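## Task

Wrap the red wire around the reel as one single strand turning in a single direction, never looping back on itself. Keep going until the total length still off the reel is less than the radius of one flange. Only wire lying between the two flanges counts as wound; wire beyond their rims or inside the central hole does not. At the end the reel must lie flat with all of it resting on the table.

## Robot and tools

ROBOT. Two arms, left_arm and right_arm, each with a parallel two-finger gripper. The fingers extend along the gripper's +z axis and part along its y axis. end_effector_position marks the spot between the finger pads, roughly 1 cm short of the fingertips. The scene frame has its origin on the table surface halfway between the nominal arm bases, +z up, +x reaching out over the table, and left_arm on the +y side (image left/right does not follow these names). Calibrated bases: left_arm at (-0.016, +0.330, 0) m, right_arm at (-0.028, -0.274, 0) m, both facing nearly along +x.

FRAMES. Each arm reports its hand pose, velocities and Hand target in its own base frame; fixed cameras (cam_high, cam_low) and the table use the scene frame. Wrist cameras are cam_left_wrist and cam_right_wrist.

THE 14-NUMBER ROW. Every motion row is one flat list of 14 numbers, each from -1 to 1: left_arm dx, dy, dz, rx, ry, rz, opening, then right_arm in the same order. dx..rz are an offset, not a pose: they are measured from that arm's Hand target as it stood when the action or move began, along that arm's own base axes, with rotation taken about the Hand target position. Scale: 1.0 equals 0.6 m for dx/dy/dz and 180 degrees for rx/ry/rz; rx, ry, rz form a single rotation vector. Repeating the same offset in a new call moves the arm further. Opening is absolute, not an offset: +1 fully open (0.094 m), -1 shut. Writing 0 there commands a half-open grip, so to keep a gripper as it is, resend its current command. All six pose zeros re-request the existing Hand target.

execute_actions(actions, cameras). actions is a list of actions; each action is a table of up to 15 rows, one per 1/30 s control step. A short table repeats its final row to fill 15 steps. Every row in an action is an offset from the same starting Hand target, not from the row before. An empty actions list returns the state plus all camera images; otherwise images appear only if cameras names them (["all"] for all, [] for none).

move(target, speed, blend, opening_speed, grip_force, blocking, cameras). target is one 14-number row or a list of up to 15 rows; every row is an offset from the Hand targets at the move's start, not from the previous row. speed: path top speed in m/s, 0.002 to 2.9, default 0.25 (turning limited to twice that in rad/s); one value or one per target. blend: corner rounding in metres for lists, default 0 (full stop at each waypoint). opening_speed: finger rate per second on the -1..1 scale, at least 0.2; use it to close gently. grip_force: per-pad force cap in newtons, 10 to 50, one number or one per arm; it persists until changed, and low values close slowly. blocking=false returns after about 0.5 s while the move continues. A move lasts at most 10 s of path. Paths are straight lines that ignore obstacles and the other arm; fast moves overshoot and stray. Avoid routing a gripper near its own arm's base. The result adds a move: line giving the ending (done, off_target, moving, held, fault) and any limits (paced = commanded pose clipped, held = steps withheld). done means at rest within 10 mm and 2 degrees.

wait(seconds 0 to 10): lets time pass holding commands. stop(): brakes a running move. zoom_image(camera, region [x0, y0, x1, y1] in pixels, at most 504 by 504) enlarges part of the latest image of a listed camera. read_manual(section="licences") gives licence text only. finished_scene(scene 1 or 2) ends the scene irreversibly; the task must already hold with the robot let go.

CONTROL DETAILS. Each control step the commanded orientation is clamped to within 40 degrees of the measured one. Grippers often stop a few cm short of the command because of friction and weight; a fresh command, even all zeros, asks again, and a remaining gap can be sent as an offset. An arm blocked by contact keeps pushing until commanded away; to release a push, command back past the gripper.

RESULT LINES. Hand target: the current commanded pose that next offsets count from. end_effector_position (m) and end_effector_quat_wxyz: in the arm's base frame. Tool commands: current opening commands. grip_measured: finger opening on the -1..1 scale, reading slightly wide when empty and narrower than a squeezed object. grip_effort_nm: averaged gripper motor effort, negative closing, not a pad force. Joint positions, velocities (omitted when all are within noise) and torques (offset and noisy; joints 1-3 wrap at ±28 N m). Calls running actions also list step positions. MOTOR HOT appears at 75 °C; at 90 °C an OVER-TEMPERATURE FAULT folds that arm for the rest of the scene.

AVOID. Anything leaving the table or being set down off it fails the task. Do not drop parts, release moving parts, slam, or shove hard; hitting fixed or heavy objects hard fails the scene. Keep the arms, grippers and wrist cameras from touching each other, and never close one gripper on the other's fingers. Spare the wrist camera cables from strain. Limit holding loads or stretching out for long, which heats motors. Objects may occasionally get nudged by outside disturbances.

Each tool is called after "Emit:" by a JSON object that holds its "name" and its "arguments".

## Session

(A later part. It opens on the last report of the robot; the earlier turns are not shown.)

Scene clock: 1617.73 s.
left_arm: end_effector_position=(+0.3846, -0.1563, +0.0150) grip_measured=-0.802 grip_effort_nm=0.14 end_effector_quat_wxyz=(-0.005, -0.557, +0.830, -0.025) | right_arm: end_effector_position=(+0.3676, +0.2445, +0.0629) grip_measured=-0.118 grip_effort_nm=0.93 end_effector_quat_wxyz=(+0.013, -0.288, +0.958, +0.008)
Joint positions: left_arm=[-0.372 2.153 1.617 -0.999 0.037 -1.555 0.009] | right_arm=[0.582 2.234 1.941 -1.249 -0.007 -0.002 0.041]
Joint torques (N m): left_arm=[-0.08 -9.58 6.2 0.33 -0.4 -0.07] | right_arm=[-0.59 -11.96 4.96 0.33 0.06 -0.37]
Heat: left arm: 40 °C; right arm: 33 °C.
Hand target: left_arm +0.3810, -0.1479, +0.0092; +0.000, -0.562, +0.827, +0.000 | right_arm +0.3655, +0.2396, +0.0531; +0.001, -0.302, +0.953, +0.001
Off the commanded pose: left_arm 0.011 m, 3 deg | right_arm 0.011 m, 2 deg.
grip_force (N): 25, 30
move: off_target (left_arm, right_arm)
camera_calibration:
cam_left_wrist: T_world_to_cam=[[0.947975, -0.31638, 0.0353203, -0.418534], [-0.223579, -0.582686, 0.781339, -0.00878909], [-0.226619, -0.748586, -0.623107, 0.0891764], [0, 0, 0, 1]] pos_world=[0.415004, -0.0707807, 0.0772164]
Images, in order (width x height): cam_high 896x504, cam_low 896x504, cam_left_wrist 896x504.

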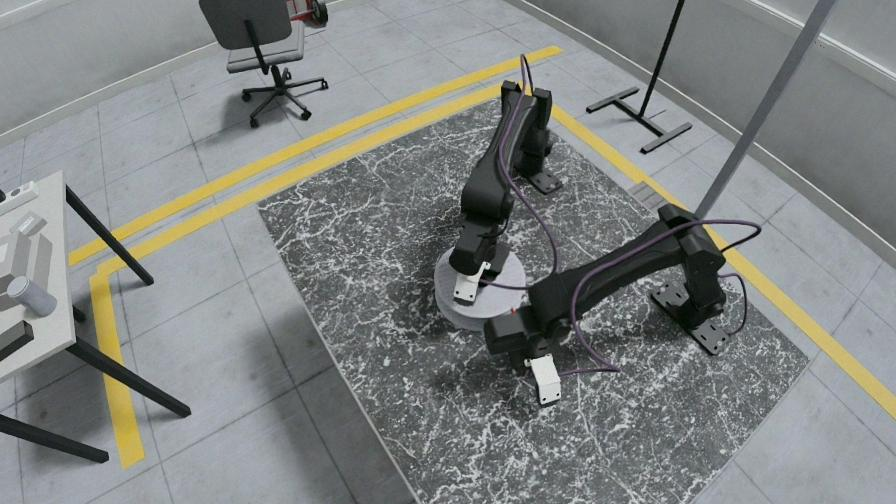

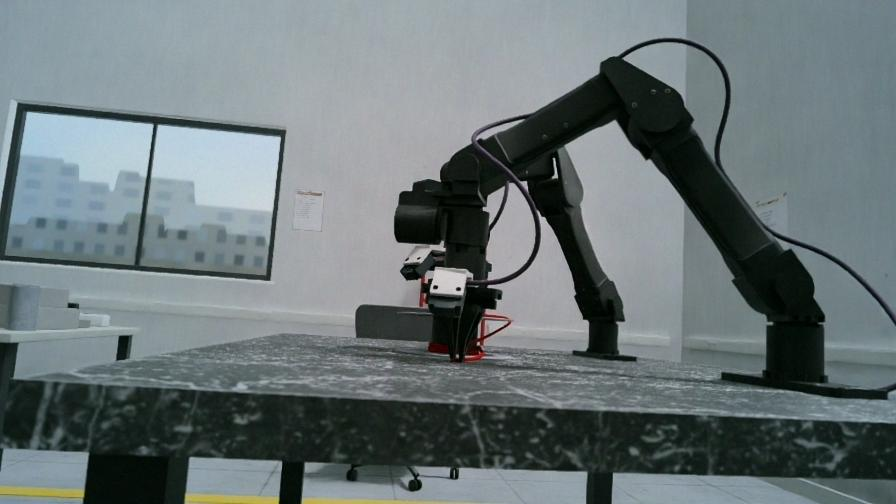

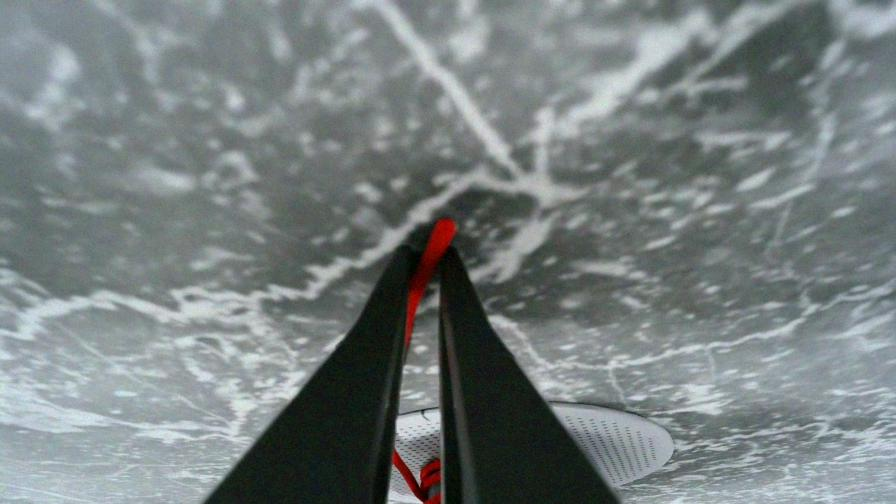

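Emit:
{"name": "zoom_image", "arguments": {"camera": "cam_low", "region": [390, 270, 550, 380]}}

Emit:
{"name": "zoom_image", "arguments": {"camera": "cam_left_wrist", "region": [330, 380, 560, 504]}}

Emit:
{"name": "zoom_image", "arguments": {"camera": "cam_high", "region": [420, 220, 570, 350]}}

Scaled by 3.150 from the camera's 896x504 image, which has a finer 1280x720 frame.

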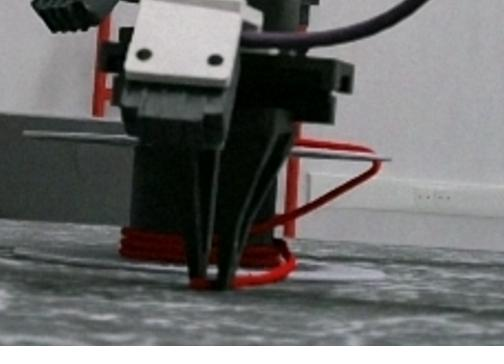

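Scaled by 2.191 from the camera's 896x504 image, which has a finer 1280x720 frame.

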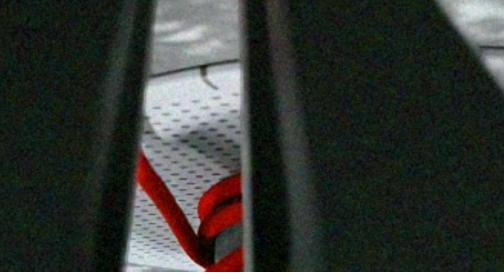

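Scaled by 3.360 from the camera's 896x504 image, which has a finer 1280x720 frame.

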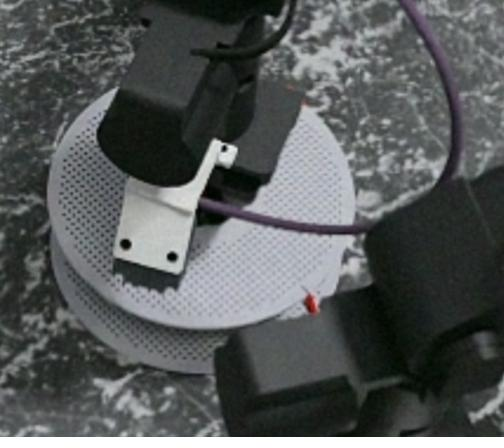

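Emit:
{"name": "move", "arguments": {"target": [[0,0,0,0,0,0,-1.0,0,0,0,0,0,0,-0.1],[0,0,0,0,0,0,-1.0,0,0,0,0,0,0,-0.9],[0,0,0,0,0,0,-1.0,0,0.002,0.047,0,0,0,-0.9],[0,0,0,0,0,0,-1.0,0,0.002,0.047,0,0,-0.625,-0.9]], "speed": [0.2,0.2,0.2,0.6], "blend": [0,0,0.01,0], "grip_force": [25,50], "cameras": ["cam_right_wrist","cam_left_wrist"]}}

Scene clock: 1696.20 s.
left_arm: end_effector_position=(+0.3827, -0.1555, +0.0150) grip_measured=-0.912 grip_effort_nm=-0.54 end_effector_quat_wxyz=(-0.007, -0.557, +0.830, -0.021) | right_arm: end_effector_position=(+0.3624, +0.2411, +0.0763) grip_measured=-0.898 grip_effort_nm=-0.14 end_effector_quat_wxyz=(-0.003, +0.620, +0.784, +0.001)
Joint positions: left_arm=[-0.372 2.153 1.617 -1.007 0.037 -1.555 0.004] | right_arm=[0.582 2.237 1.999 -1.332 -0.007 1.92 0.005]
Joint torques (N m): left_arm=[-0.09 -9.58 6.17 0.39 -0.4 -0.07] | right_arm=[-0.24 -12.16 8.85 -0.06 0.1 0.19]
Heat: left arm: 40 °C; right arm: 32 °C.
Hand target: left_arm +0.3810, -0.1478, +0.0092; +0.000, -0.562, +0.827, +0.000 | right_arm +0.3655, +0.2408, +0.0813; +0.001, +0.625, +0.781, +0.000
Off the commanded pose: left_arm 0.010 m, 3 deg | right_arm 0.006 m, 1 deg.
grip_force (N): 25, 50
move: off_target (left_arm); target 2's new opening was sent with right_arm's hand 0.011 m and 2 deg from that target
camera_calibration:
cam_left_wrist: T_world_to_cam=[[0.94822, -0.316467, 0.0269733, -0.416366], [-0.217567, -0.585316, 0.78107, -0.0113512], [-0.231395, -0.746494, -0.623861, 0.091409], [0, 0, 0, 1]] pos_world=[0.413489, -0.070174, 0.0771234]
cam_right_wrist: T_world_to_cam=[[-0.953733, -0.300642, 0.00287085, 0.414058], [-0.19646, 0.630406, 0.750994, -0.130585], [-0.22759, 0.715684, -0.660303, 0.0730481], [0, 0, 0, 1]] pos_world=[0.385871, 0.154526, 0.145114]
Images, in order (width x height): cam_left_wrist 896x504, cam_right_wrist 896x504.

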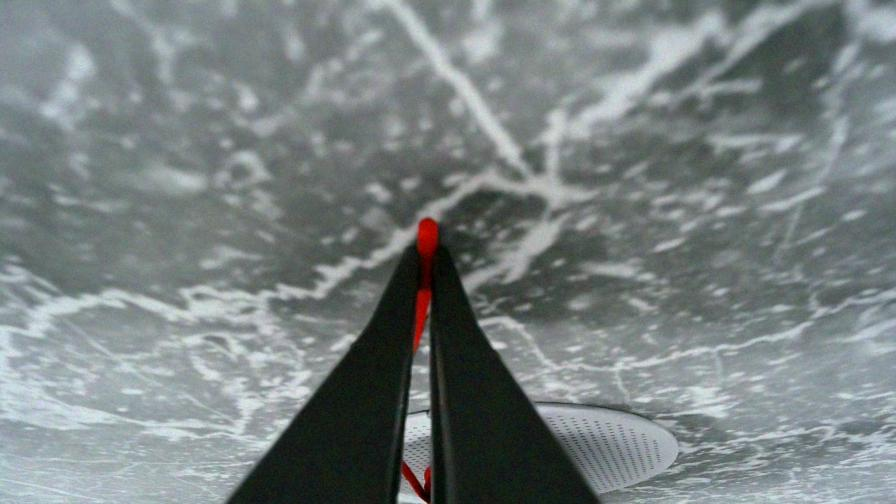

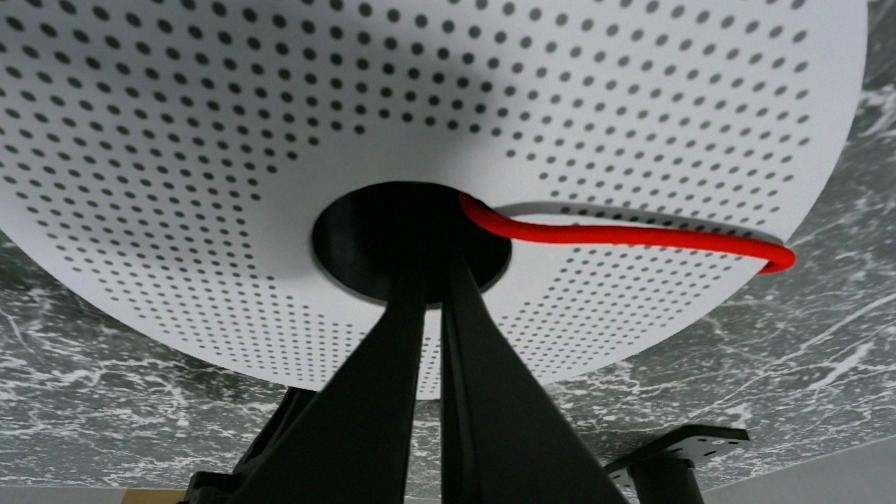

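Emit:
{"name": "move", "arguments": {"target": [[0,0,0,0,0,0,-1.0,0.0025,-0.0022,-0.047,0,0,0,-0.9]], "speed": 0.12}}

Emit:
{"name": "move", "arguments": {"target": [[0,0,0,0,0,0,-1.0,0,0,0,0,0,0,-0.1]], "speed": 0.1, "grip_force": [25,30], "opening_speed": 0.4, "cameras": ["cam_right_wrist"]}}

Scene clock: 1706.97 s.
left_arm: end_effector_position=(+0.3827, -0.1555, +0.0150) grip_measured=-0.912 grip_effort_nm=-0.54 end_effector_quat_wxyz=(-0.007, -0.557, +0.830, -0.021) | right_arm: end_effector_position=(+0.3672, +0.2443, +0.0649) grip_measured=-0.898 grip_effort_nm=-0.14 end_effector_quat_wxyz=(+0.000, +0.620, +0.784, +0.013)
Joint positions: left_arm=[-0.372 2.153 1.617 -1.007 0.037 -1.555 0.004] | right_arm=[0.582 2.237 1.954 -1.263 -0.007 1.921 0.005]
Joint torques (N m): left_arm=[-0.09 -9.59 6.19 0.4 -0.41 -0.07] | right_arm=[-0.64 -11.58 4.77 0.39 0.09 0.05]
Heat: left arm: 40 °C; right arm: 32 °C.
Hand target: left_arm +0.3810, -0.1478, +0.0092; +0.000, -0.562, +0.827, +0.000 | right_arm +0.3670, +0.2395, +0.0531; +0.001, +0.625, +0.781, +0.000
Off the commanded pose: left_arm 0.010 m, 3 deg | right_arm 0.013 m, 2 deg.
grip_force (N): 25, 50
move: off_target (left_arm, right_arm)

Scene clock: 1709.17 s.
left_arm: end_effector_position=(+0.3827, -0.1555, +0.0150) grip_measured=-0.912 grip_effort_nm=-0.54 end_effector_quat_wxyz=(-0.007, -0.557, +0.830, -0.021) | right_arm: end_effector_position=(+0.3684, +0.2443, +0.0649) grip_measured=-0.113 grip_effort_nm=0.70 end_effector_quat_wxyz=(+0.001, +0.621, +0.784, +0.015)
Joint positions: left_arm=[-0.372 2.153 1.617 -1.007 0.037 -1.555 0.004] | right_arm=[0.581 2.237 1.954 -1.259 -0.007 1.921 0.042]
Joint torques (N m): left_arm=[-0.05 -9.57 6.19 0.4 -0.39 -0.07] | right_arm=[-0.38 -11.67 4.82 0.38 0.11 0.1]
Heat: left arm: 40 °C; right arm: 32 °C.
Hand target: left_arm +0.3810, -0.1478, +0.0092; +0.000, -0.562, +0.827, +0.000 | right_arm +0.3670, +0.2396, +0.0531; +0.001, +0.625, +0.781, +0.000
Off the commanded pose: left_arm 0.010 m, 3 deg | right_arm 0.013 m, 2 deg.
grip_force (N): 25, 30
move: off_target (left_arm, right_arm)
camera_calibration:
cam_right_wrist: T_world_to_cam=[[-0.953931, -0.299053, -0.0241343, 0.422241], [-0.213382, 0.619702, 0.755273, -0.114313], [-0.210911, 0.725628, -0.654966, 0.0556824], [0, 0, 0, 1]] pos_world=[0.390141, 0.156708, 0.132998]
Images, in order (width x height): cam_right_wrist 896x504.

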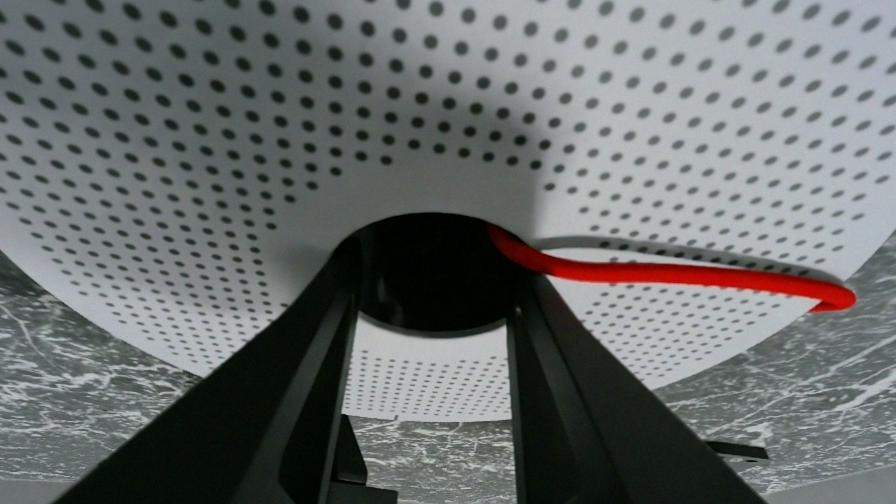

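Emit:
{"name": "move", "arguments": {"target": [[0,0,0,0,0,0,-0.3,0,0,0,0,0,0,-0.1],[0,0,0.09,0,0,0,-0.3,0,0,0,0,0,0,-0.1],[0.002,0,0.09,0,0,-0.55,-0.3,0,0,0,0,0,0,-0.1],[0.002,0,0.09,-0.0639,-0.1615,-0.9848,-0.3,0,0,0,0,0,0,-0.1]], "speed": [0.1,0.15,0.5,0.5], "blend": [0,0.01,0.01,0], "grip_force": [25,30], "cameras": ["cam_left_wrist","cam_high","cam_low"]}}

Scene clock: 1743.20 s.
left_arm: end_effector_position=(+0.3787, -0.1455, +0.0627) grip_measured=-0.302 grip_effort_nm=0.14 end_effector_quat_wxyz=(+0.092, +0.816, +0.555, -0.132) | right_arm: end_effector_position=(+0.3684, +0.2443, +0.0649) grip_measured=-0.113 grip_effort_nm=0.70 end_effector_quat_wxyz=(+0.001, +0.621, +0.784, +0.015)
Joint positions: left_arm=[-0.229 2.145 1.76 -1.232 0.321 1.727 0.033] | right_arm=[0.581 2.237 1.954 -1.259 -0.007 1.921 0.042]
Joint torques (N m): left_arm=[0.51 -8.94 9.07 0.16 0.35 0.11] | right_arm=[-0.36 -11.48 4.82 0.34 0.08 0.11]
Heat: left arm: 40 °C; right arm: 32 °C.
Hand target: left_arm +0.3822, -0.1478, +0.0632; +0.098, +0.815, +0.553, -0.144 | right_arm +0.3670, +0.2396, +0.0531; +0.001, +0.625, +0.781, +0.000
Off the commanded pose: left_arm 0.004 m, 1 deg | right_arm 0.013 m, 2 deg.
grip_force (N): 25, 30
move: off_target (right_arm)
camera_calibration:
cam_left_wrist: T_world_to_cam=[[-0.950848, 0.309058, 0.0192877, 0.399959], [0.27526, 0.815046, 0.509835, -0.00953658], [0.141848, 0.490085, -0.860056, 0.181189], [0, 0, 0, 1]] pos_world=[0.357224, -0.204636, 0.15298]
Images, in order (width x height): cam_high 896x504, cam_low 896x504, cam_left_wrist 896x504.

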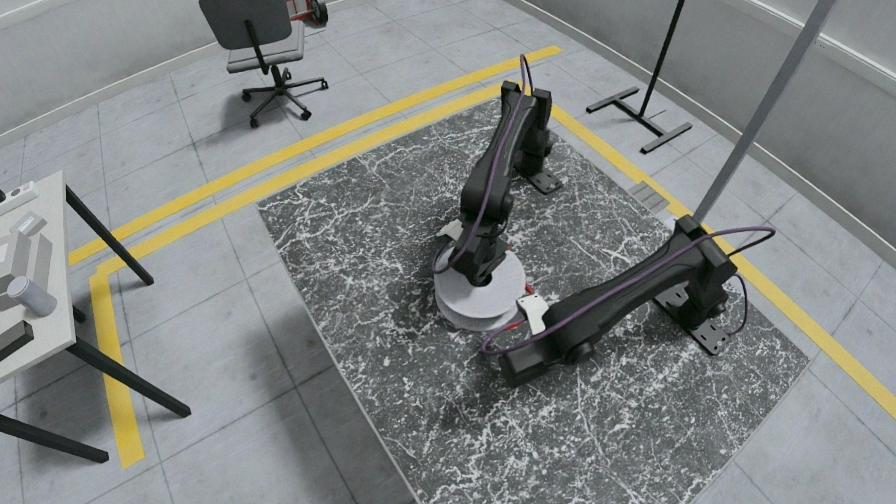

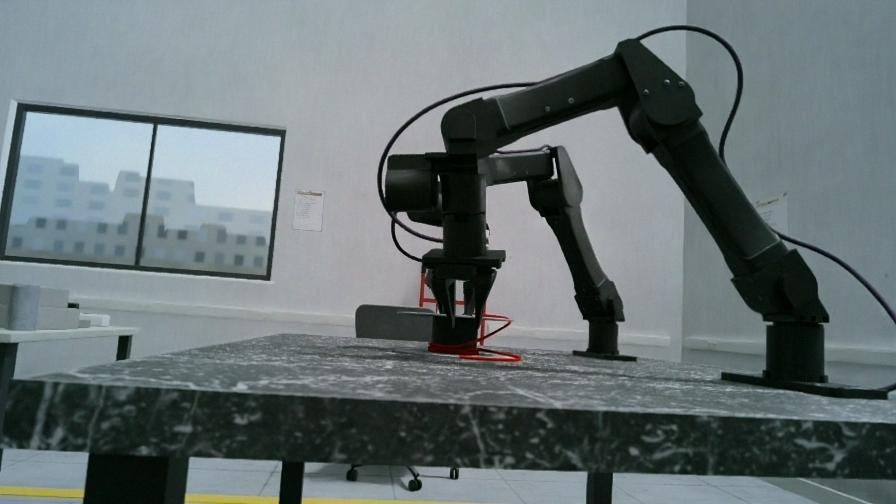

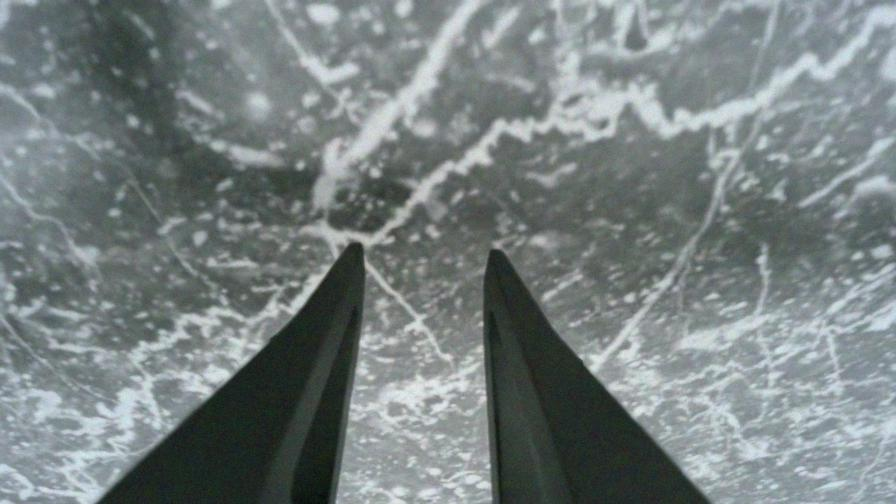

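Emit:
{"name": "zoom_image", "arguments": {"camera": "cam_low", "region": [400, 270, 560, 380]}}

Emit:
{"name": "zoom_image", "arguments": {"camera": "cam_high", "region": [420, 230, 580, 360]}}

Scaled by 3.150 from the camera's 896x504 image, which has a finer 1280x720 frame.

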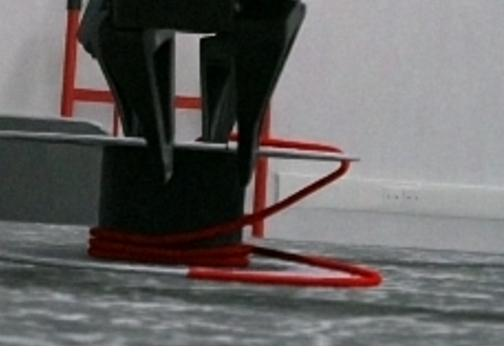

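Scaled by 3.150 from the camera's 896x504 image, which has a finer 1280x720 frame.

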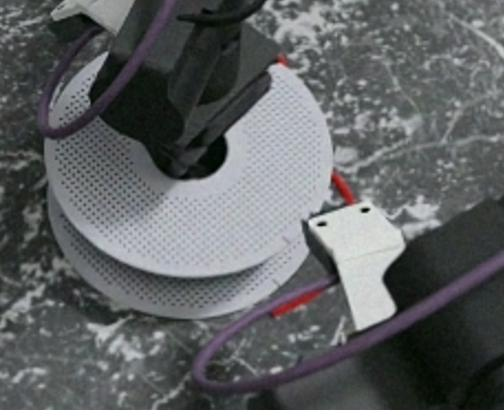

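Emit:
{"name": "move", "arguments": {"target": [[-0.2187,-0.0482,0.0613,0,0,0,-0.3,0,0,0,0,0,0,-0.1],[-0.2187,-0.0482,0.0613,-0.1434,-0.0159,0.3072,-0.3,0,0,0,0,0,0,-0.1],[-0.2752,-0.2805,0.0613,-0.1434,-0.0159,0.3072,-0.3,0,0,0,0,0,0,-0.1]], "speed": [0.3,0.5,0.3], "blend": [0.02,0.02,0], "cameras": ["cam_left_wrist","cam_high","cam_low"]}}

Scene clock: 1810.17 s.
left_arm: end_effector_position=(+0.2102, -0.3062, +0.0879) grip_measured=-0.302 grip_effort_nm=0.14 end_effector_quat_wxyz=(+0.323, +0.436, +0.822, -0.174) | right_arm: end_effector_position=(+0.3684, +0.2443, +0.0649) grip_measured=-0.113 grip_effort_nm=0.70 end_effector_quat_wxyz=(+0.001, +0.621, +0.784, +0.015)
Joint positions: left_arm=[-0.967 1.388 0.71 -0.141 0.011 0.004 0.033] | right_arm=[0.581 2.237 1.954 -1.259 -0.007 1.921 0.042]
Joint torques (N m): left_arm=[-0.61 -4.23 10.1 2.14 -0.22 -0.05] | right_arm=[-0.35 -11.48 4.83 0.38 0.1 0.08]
Heat: left arm: 39 °C; right arm: 31 °C.
Hand target: left_arm +0.2170, -0.3161, +0.0998; +0.338, +0.430, +0.818, -0.178 | right_arm +0.3670, +0.2396, +0.0531; +0.001, +0.625, +0.781, +0.000
Off the commanded pose: left_arm 0.017 m, 2 deg | right_arm 0.013 m, 2 deg.
grip_force (N): 25, 30
move: off_target (left_arm, right_arm)
camera_calibration:
cam_left_wrist: T_world_to_cam=[[-0.800204, -0.597481, 0.0518588, -0.0231827], [-0.590194, 0.799891, 0.108839, 0.367481], [-0.106511, 0.0564868, -0.992706, 0.236634], [0, 0, 0, 1]] pos_world=[0.223538, -0.321162, 0.196114]
Images, in order (width x height): cam_high 896x504, cam_low 896x504, cam_left_wrist 896x504.

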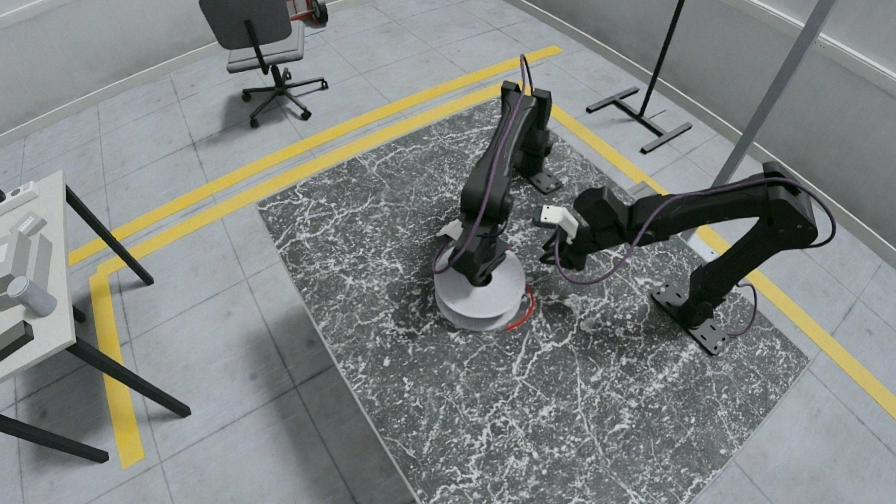

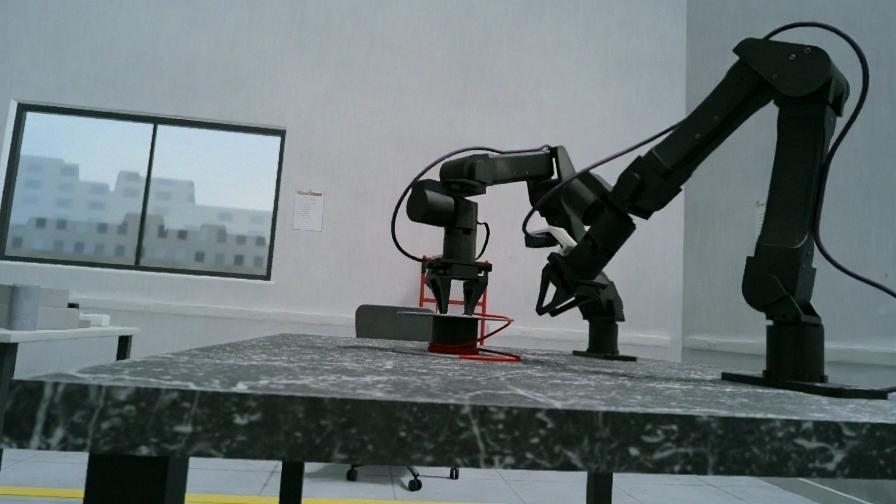

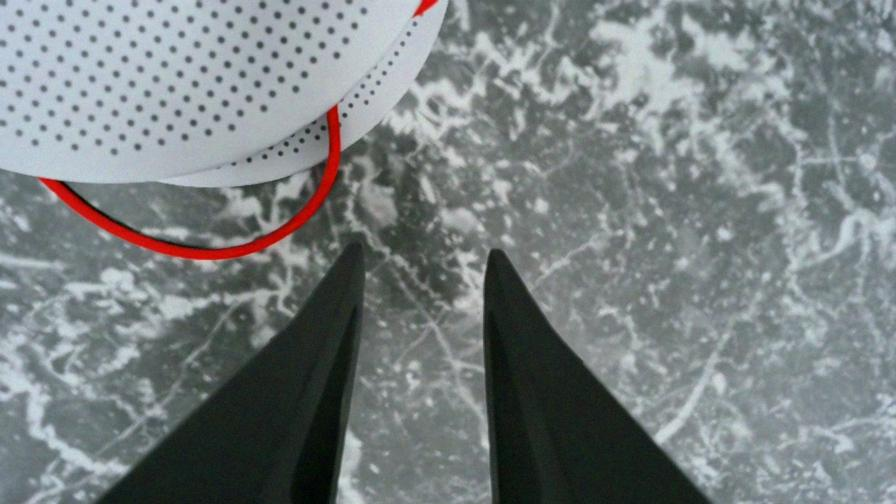

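Emit:
{"name": "move", "arguments": {"target": [[0.0838,-0.0013,-0.063,-0.0706,-0.0448,-0.0249,-0.5,0,0,0,0,0,0,-0.1]], "speed": [0.15], "cameras": ["cam_left_wrist","cam_low"]}}

Scene clock: 1880.00 s.
left_arm: end_effector_position=(+0.2637, -0.3175, +0.0602) grip_measured=-0.498 grip_effort_nm=-0.07 end_effector_quat_wxyz=(+0.419, +0.433, +0.758, -0.250) | right_arm: end_effector_position=(+0.3788, +0.2372, +0.0651) grip_measured=-0.109 grip_effort_nm=0.48 end_effector_quat_wxyz=(+0.019, +0.627, +0.779, +0.019)
Joint positions: left_arm=[-0.777 1.637 0.546 0.521 0.238 0.131 0.024] | right_arm=[0.566 2.237 1.954 -1.24 0.023 1.921 0.042]
Joint torques (N m): left_arm=[0.59 -5.46 4.59 2.92 0.03 0.13] | right_arm=[0.83 -11.73 4.97 0.21 -0.2 0.09]
Heat: left arm: 40 °C; right arm: 31 °C.
Hand target: left_arm +0.2674, -0.3168, +0.0620; +0.433, +0.433, +0.750, -0.250 | right_arm +0.3669, +0.2395, +0.0531; +0.001, +0.625, +0.781, +0.000
Off the commanded pose: left_arm 0.004 m, 2 deg | right_arm 0.017 m, 3 deg.
grip_force (N): 25, 30
move: off_target (right_arm)
camera_calibration:
cam_left_wrist: T_world_to_cam=[[-0.846675, -0.527033, 0.0733343, 0.0476255], [-0.531648, 0.83212, -0.157882, 0.421923], [0.0221861, -0.172663, -0.984731, 0.108193], [0, 0, 0, 1]] pos_world=[0.262237, -0.307309, 0.169662]
Images, in order (width x height): cam_low 896x504, cam_left_wrist 896x504.

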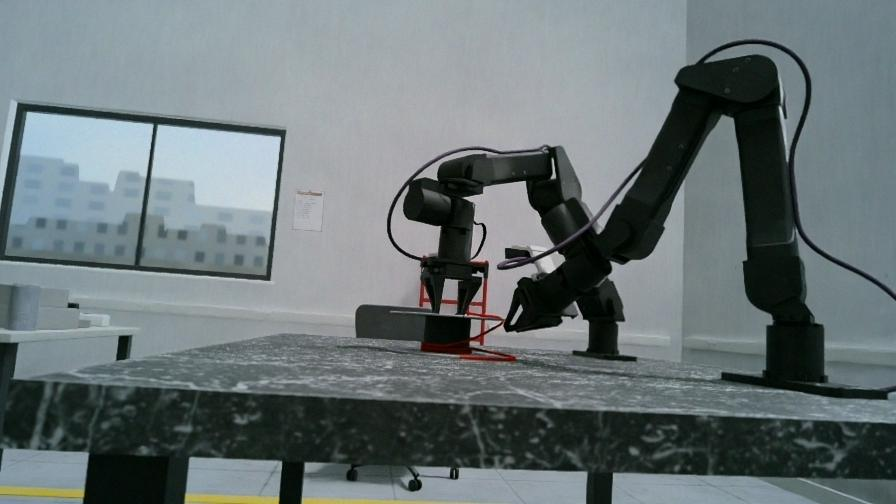

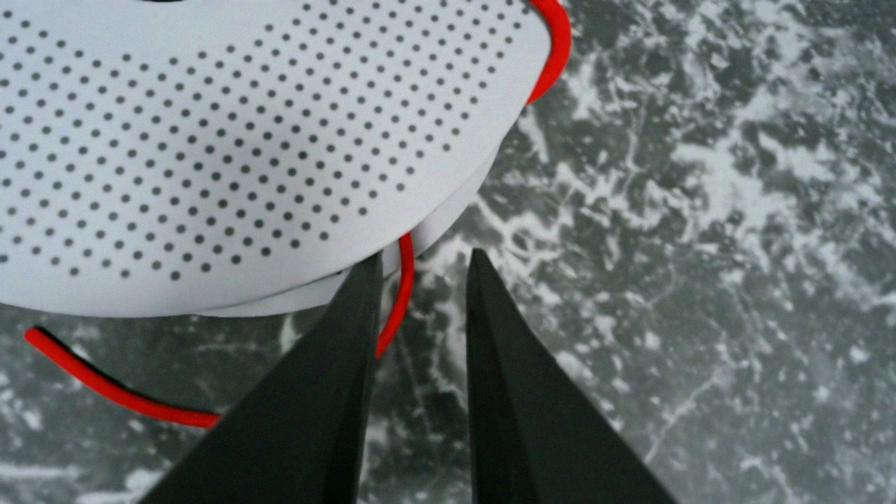

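Emit:
{"name": "zoom_image", "arguments": {"camera": "cam_low", "region": [400, 220, 620, 380]}}

Emit:
{"name": "zoom_image", "arguments": {"camera": "cam_left_wrist", "region": [250, 120, 600, 400]}}

Scaled by 2.291 from the camera's 896x504 image, which has a finer 1280x720 frame.

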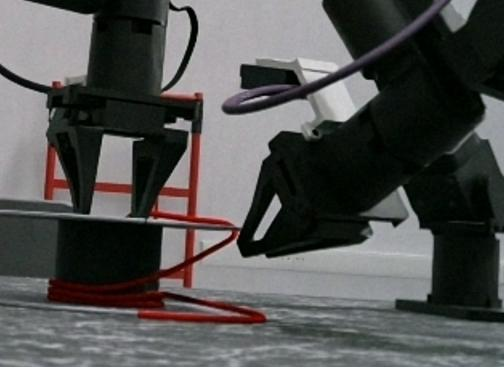

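Scaled by 1.440 from the camera's 896x504 image, which has a finer 1280x720 frame.

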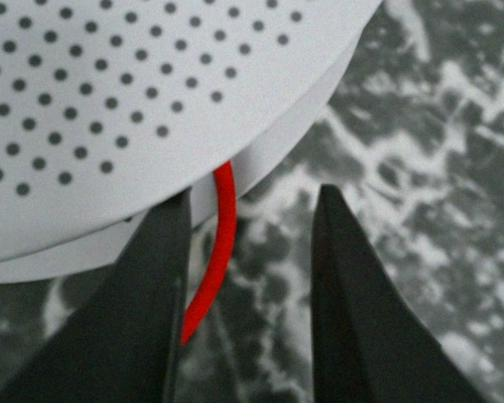

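Emit:
{"name": "move", "arguments": {"target": [[-0.025,0.05,0.03,0,0,0,-0.5,0,0,0,0,0,0,-0.1],[-0.0315,0.08,0.03,0.0765,0.0333,-0.0717,-0.5,0,0,0,0,0,0,-0.1]], "speed": [0.15,0.2], "blend": [0.01,0], "cameras": ["cam_left_wrist","cam_low"]}}

Scene clock: 1927.70 s.
left_arm: end_effector_position=(+0.2424, -0.2641, +0.0715) grip_measured=-0.498 grip_effort_nm=-0.07 end_effector_quat_wxyz=(+0.302, +0.547, +0.748, -0.222) | right_arm: end_effector_position=(+0.3788, +0.2372, +0.0651) grip_measured=-0.109 grip_effort_nm=0.48 end_effector_quat_wxyz=(+0.019, +0.627, +0.779, +0.019)
Joint positions: left_arm=[-0.62 1.449 0.696 -0.16 0.431 0.494 0.024] | right_arm=[0.566 2.237 1.954 -1.24 0.023 1.921 0.042]
Joint torques (N m): left_arm=[0.57 -4.48 9.69 1.69 0.3 0.07] | right_arm=[0.95 -11.71 4.93 0.17 -0.22 0.05]
Heat: left arm: 38 °C; right arm: 31 °C.
Hand target: left_arm +0.2485, -0.2689, +0.0801; +0.308, +0.549, +0.743, -0.228 | right_arm +0.3669, +0.2395, +0.0531; +0.001, +0.625, +0.781, +0.000
Off the commanded pose: left_arm 0.011 m, 1 deg | right_arm 0.017 m, 3 deg.
grip_force (N): 25, 30
move: off_target (left_arm, right_arm)
camera_calibration:
cam_left_wrist: T_world_to_cam=[[-0.936779, -0.346561, 0.0483714, 0.128198], [-0.341354, 0.935472, 0.0914845, 0.331326], [-0.076955, 0.0691891, -0.994631, 0.217689], [0, 0, 0, 1]] pos_world=[0.249945, -0.28058, 0.180008]
Images, in order (width x height): cam_low 896x504, cam_left_wrist 896x504.

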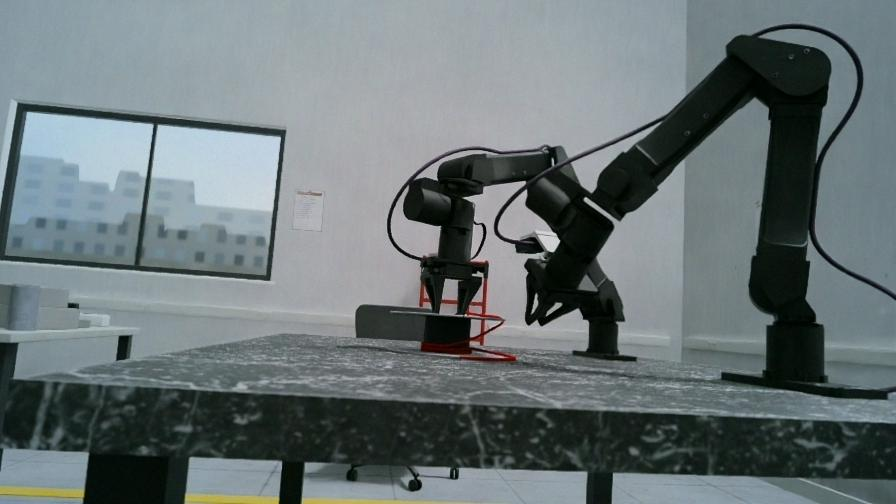

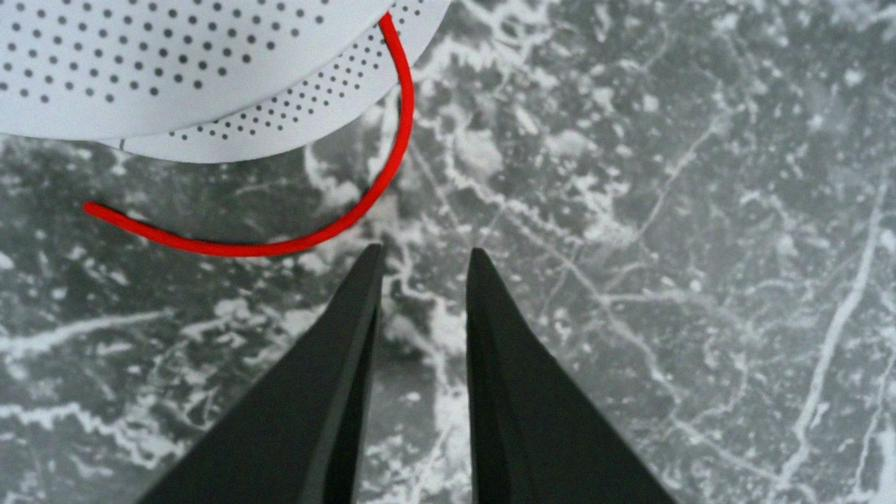

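Emit:
{"name": "move", "arguments": {"target": [[0.0342,-0.0335,-0.0518,0,0,0,-0.3,0.0175,-0.0118,0,0,0,0,-0.1]], "speed": [0.12]}}

Scene clock: 1955.27 s.
left_arm: end_effector_position=(+0.2627, -0.2787, +0.0413) grip_measured=-0.302 grip_effort_nm=0.14 end_effector_quat_wxyz=(+0.297, +0.547, +0.750, -0.222) | right_arm: end_effector_position=(+0.3801, +0.2363, +0.0663) grip_measured=-0.108 grip_effort_nm=0.40 end_effector_quat_wxyz=(+0.011, +0.626, +0.779, +0.023)
Joint positions: left_arm=[-0.62 1.627 0.73 -0.026 0.431 0.494 0.033] | right_arm=[0.556 2.237 1.958 -1.242 0.005 1.91 0.042]
Joint torques (N m): left_arm=[-0.72 -5.35 9.01 1.85 0.21 -0.03] | right_arm=[-0.55 -9.61 7.21 0.05 -0.05 -0.07]
Heat: left arm: 36 °C; right arm: 31 °C.
Hand target: left_arm +0.2689, -0.2889, +0.0489; +0.308, +0.549, +0.743, -0.228 | right_arm +0.3775, +0.2324, +0.0531; +0.001, +0.625, +0.781, +0.000
Off the commanded pose: left_arm 0.014 m, 2 deg | right_arm 0.014 m, 3 deg.
grip_force (N): 25, 30
move: off_target (left_arm, right_arm)

Emit:
{"name": "move", "arguments": {"target": [[0.0038,-0.0138,-0.0372,0,0,0,-0.3,0,0,0,0,0,0,-0.1]], "speed": [0.08], "cameras": ["cam_left_wrist","cam_low"]}}

Scene clock: 1960.17 s.
left_arm: end_effector_position=(+0.2675, -0.2912, +0.0246) grip_measured=-0.302 grip_effort_nm=0.14 end_effector_quat_wxyz=(+0.303, +0.549, +0.745, -0.227) | right_arm: end_effector_position=(+0.3801, +0.2363, +0.0663) grip_measured=-0.108 grip_effort_nm=0.40 end_effector_quat_wxyz=(+0.011, +0.626, +0.779, +0.023)
Joint positions: left_arm=[-0.639 1.717 0.73 0.083 0.431 0.48 0.033] | right_arm=[0.556 2.237 1.958 -1.242 0.005 1.91 0.042]
Joint torques (N m): left_arm=[-0.68 -5.86 7.38 1.92 0.1 -0.05] | right_arm=[-0.5 -9.66 7.21 0.04 -0.03 -0.11]
Heat: left arm: 37 °C; right arm: 31 °C.
Hand target: left_arm +0.2712, -0.2972, +0.0265; +0.308, +0.549, +0.743, -0.228 | right_arm +0.3775, +0.2324, +0.0531; +0.001, +0.625, +0.781, +0.000
Off the commanded pose: left_arm 0.007 m, 1 deg | right_arm 0.014 m, 3 deg.
grip_force (N): 25, 30
move: off_target (right_arm)
camera_calibration:
cam_left_wrist: T_world_to_cam=[[-0.939935, -0.337226, 0.0529194, 0.148011], [-0.332322, 0.939429, 0.0838781, 0.368463], [-0.0779998, 0.0612537, -0.99507, 0.172791], [0, 0, 0, 1]] pos_world=[0.275047, -0.306816, 0.1332]
Images, in order (width x height): cam_low 896x504, cam_left_wrist 896x504.

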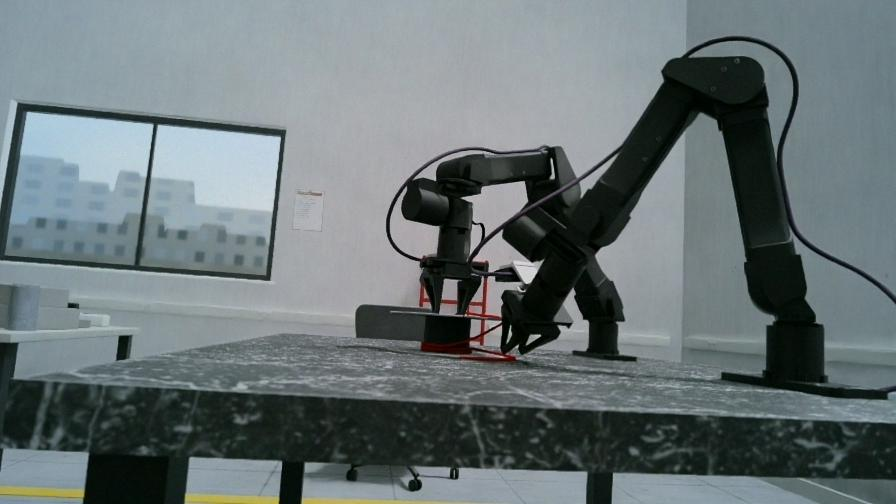

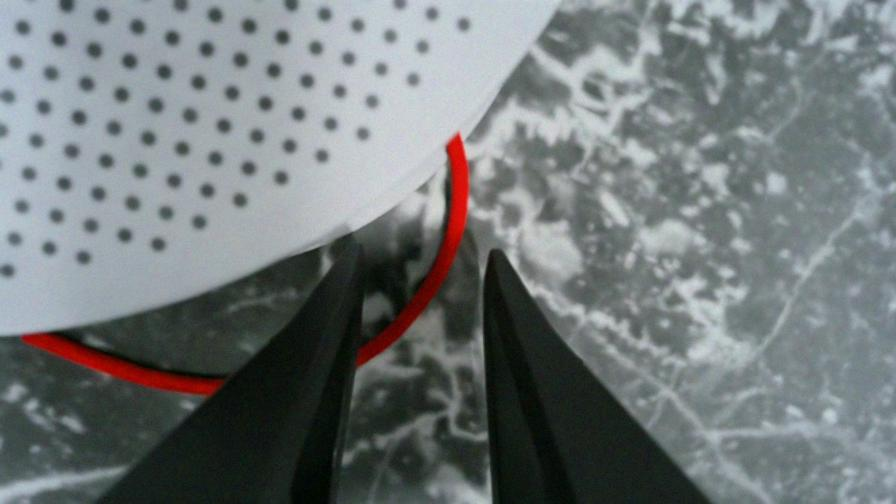

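Emit:
{"name": "move", "arguments": {"target": [[-0.0017,-0.028,-0.0083,0,0,0,-0.3,0,0,0,0,0,0,-0.1],[-0.0017,-0.028,-0.0083,0,0,0,-0.78,0,0,0,0,0,0,-0.1]], "speed": [0.08,0.08], "cameras": ["cam_left_wrist","cam_low"]}}

Scene clock: 1977.00 s.
left_arm: end_effector_position=(+0.2633, -0.3056, +0.0172) grip_measured=-0.778 grip_effort_nm=-0.10 end_effector_quat_wxyz=(+0.299, +0.550, +0.746, -0.227) | right_arm: end_effector_position=(+0.3801, +0.2363, +0.0663) grip_measured=-0.108 grip_effort_nm=0.40 end_effector_quat_wxyz=(+0.011, +0.626, +0.779, +0.023)
Joint positions: left_arm=[-0.686 1.759 0.744 0.12 0.402 0.441 0.01] | right_arm=[0.556 2.237 1.958 -1.242 0.005 1.91 0.042]
Joint torques (N m): left_arm=[-0.58 -5.94 8.4 1.96 0.08 -0.04] | right_arm=[-0.53 -9.65 7.19 0.05 0.01 -0.09]
Heat: left arm: 37 °C; right arm: 31 °C.
Hand target: left_arm +0.2702, -0.3140, +0.0217; +0.308, +0.549, +0.743, -0.228 | right_arm +0.3775, +0.2324, +0.0531; +0.001, +0.625, +0.781, +0.000
Off the commanded pose: left_arm 0.012 m, 1 deg | right_arm 0.014 m, 3 deg.
grip_force (N): 25, 30
move: off_target (left_arm, right_arm); target 2's new opening was sent with left_arm's hand 0.012 m and 1 deg from that target
camera_calibration:
cam_left_wrist: T_world_to_cam=[[-0.940133, -0.336067, 0.0566481, 0.139945], [-0.330397, 0.939505, 0.0903768, 0.380558], [-0.0835939, 0.0662498, -0.994295, 0.168985], [0, 0, 0, 1]] pos_world=[0.271428, -0.321701, 0.1257]
Images, in order (width x height): cam_low 896x504, cam_left_wrist 896x504.

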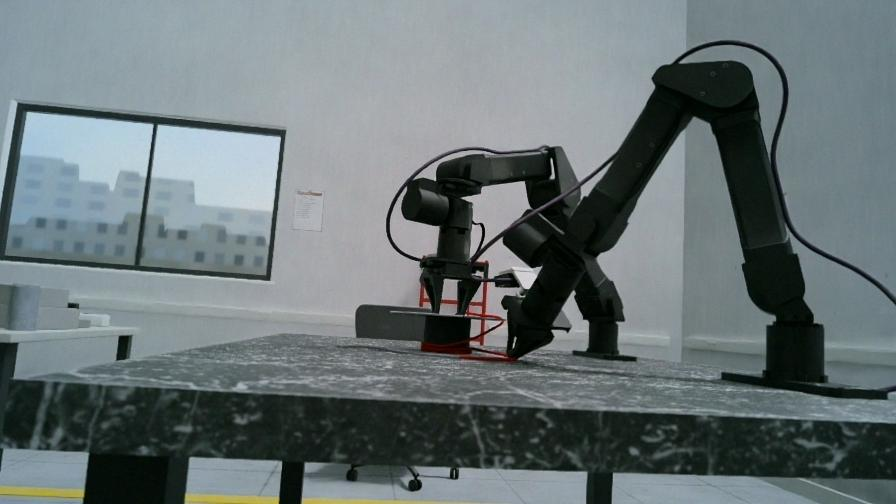

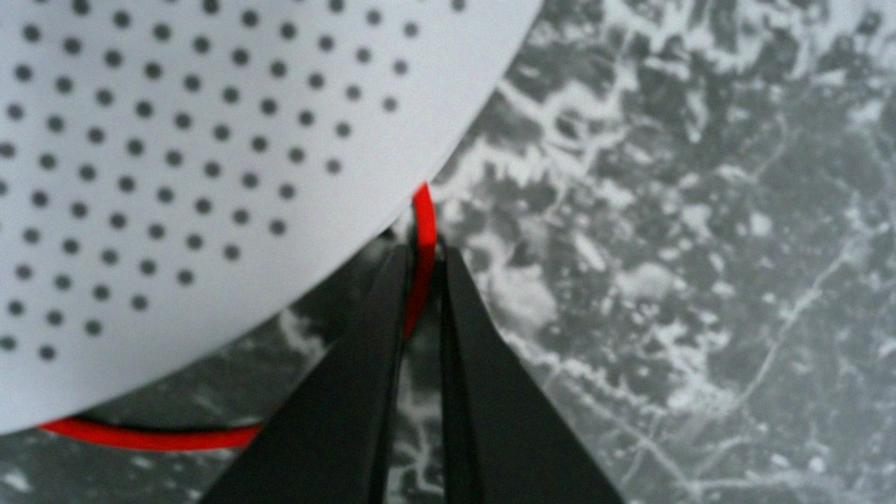

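Emit:
{"name": "zoom_image", "arguments": {"camera": "cam_low", "region": [400, 220, 600, 380]}}

Emit:
{"name": "zoom_image", "arguments": {"camera": "cam_high", "region": [420, 180, 600, 360]}}

Scaled by 2.520 from the camera's 896x504 image, which has a finer 1280x720 frame.

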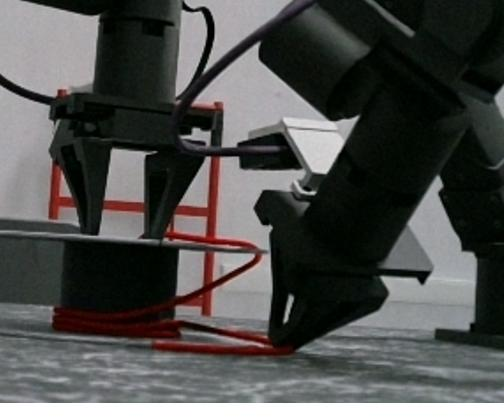

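This scene's latest camera images include none from cam_high. They are from: cam_low, cam_left_wrist. cam_high's image comes with the result of a call that names it in "cameras".

Emit:
{"name": "wait", "arguments": {"seconds": 0.1, "cameras": ["cam_high","cam_right_wrist"]}}

Emit:
{"name": "zoom_image", "arguments": {"camera": "cam_high", "region": [420, 180, 600, 360]}}

Scene clock: 1992.77 s.
left_arm: end_effector_position=(+0.2633, -0.3056, +0.0172) grip_measured=-0.778 grip_effort_nm=-0.09 end_effector_quat_wxyz=(+0.299, +0.550, +0.746, -0.227) | right_arm: end_effector_position=(+0.3801, +0.2363, +0.0663) grip_measured=-0.108 grip_effort_nm=0.40 end_effector_quat_wxyz=(+0.011, +0.626, +0.779, +0.023)
Joint positions: left_arm=[-0.686 1.759 0.744 0.12 0.402 0.441 0.01] | right_arm=[0.556 2.237 1.958 -1.242 0.005 1.91 0.042]
Joint torques (N m): left_arm=[-0.62 -5.94 8.4 1.96 0.07 -0.04] | right_arm=[-0.43 -9.68 7.15 0.03 -0.03 -0.09]
Heat: left arm: 37 °C; right arm: 31 °C.
Hand target: left_arm +0.2702, -0.3140, +0.0217; +0.308, +0.549, +0.743, -0.228 | right_arm +0.3775, +0.2324, +0.0531; +0.001, +0.625, +0.781, +0.000
Tool commands: left_gripper/opening=-0.78 right_gripper/opening=-0.1
Off the commanded pose: left_arm 0.012 m, 1 deg | right_arm 0.014 m, 3 deg.
grip_force (N): 25, 30
wait: 0.10 s; at rest from the start
camera_calibration:
cam_right_wrist: T_world_to_cam=[[-0.95729, -0.285074, -0.0482545, 0.430537], [-0.22295, 0.621559, 0.750971, -0.104347], [-0.184089, 0.729656, -0.658569, 0.0539591], [0, 0, 0, 1]] pos_world=[0.398818, 0.148221, 0.134673]
Images, in order (width x height): cam_high 896x504, cam_right_wrist 896x504.

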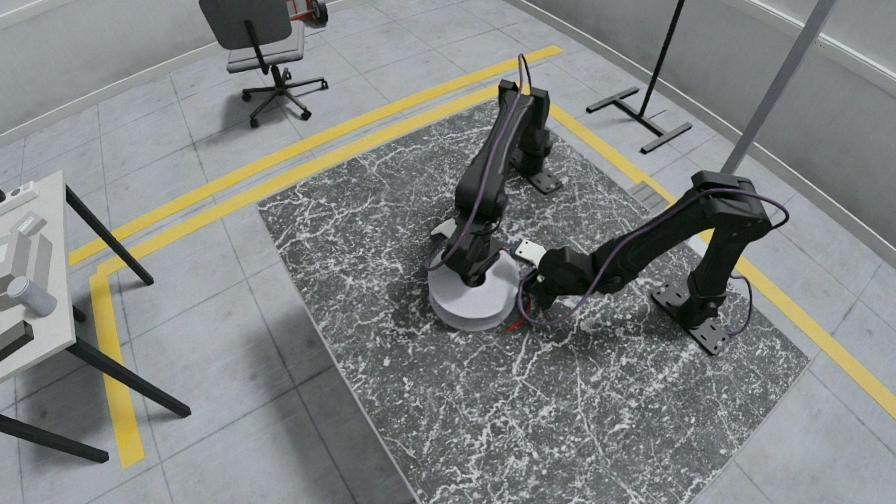

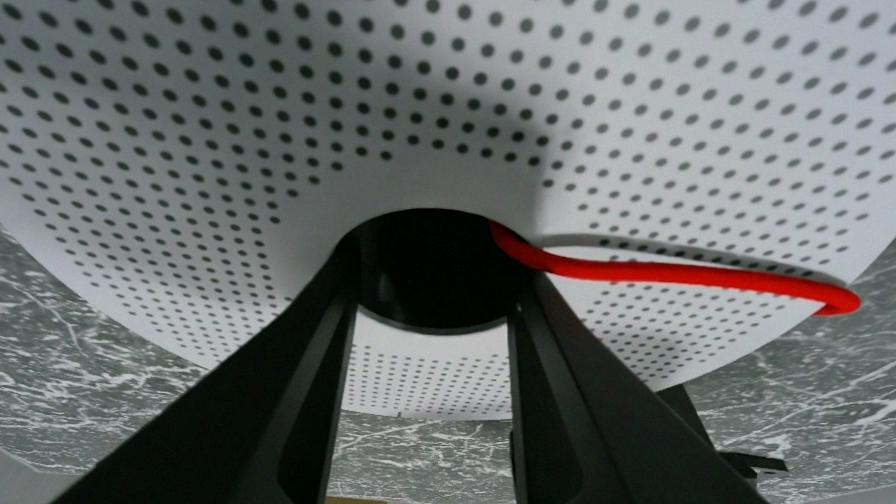

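Scaled by 2.800 from the camera's 896x504 image, which has a finer 1280x720 frame.

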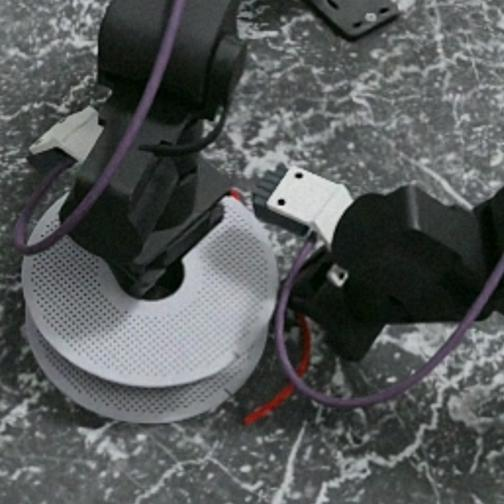

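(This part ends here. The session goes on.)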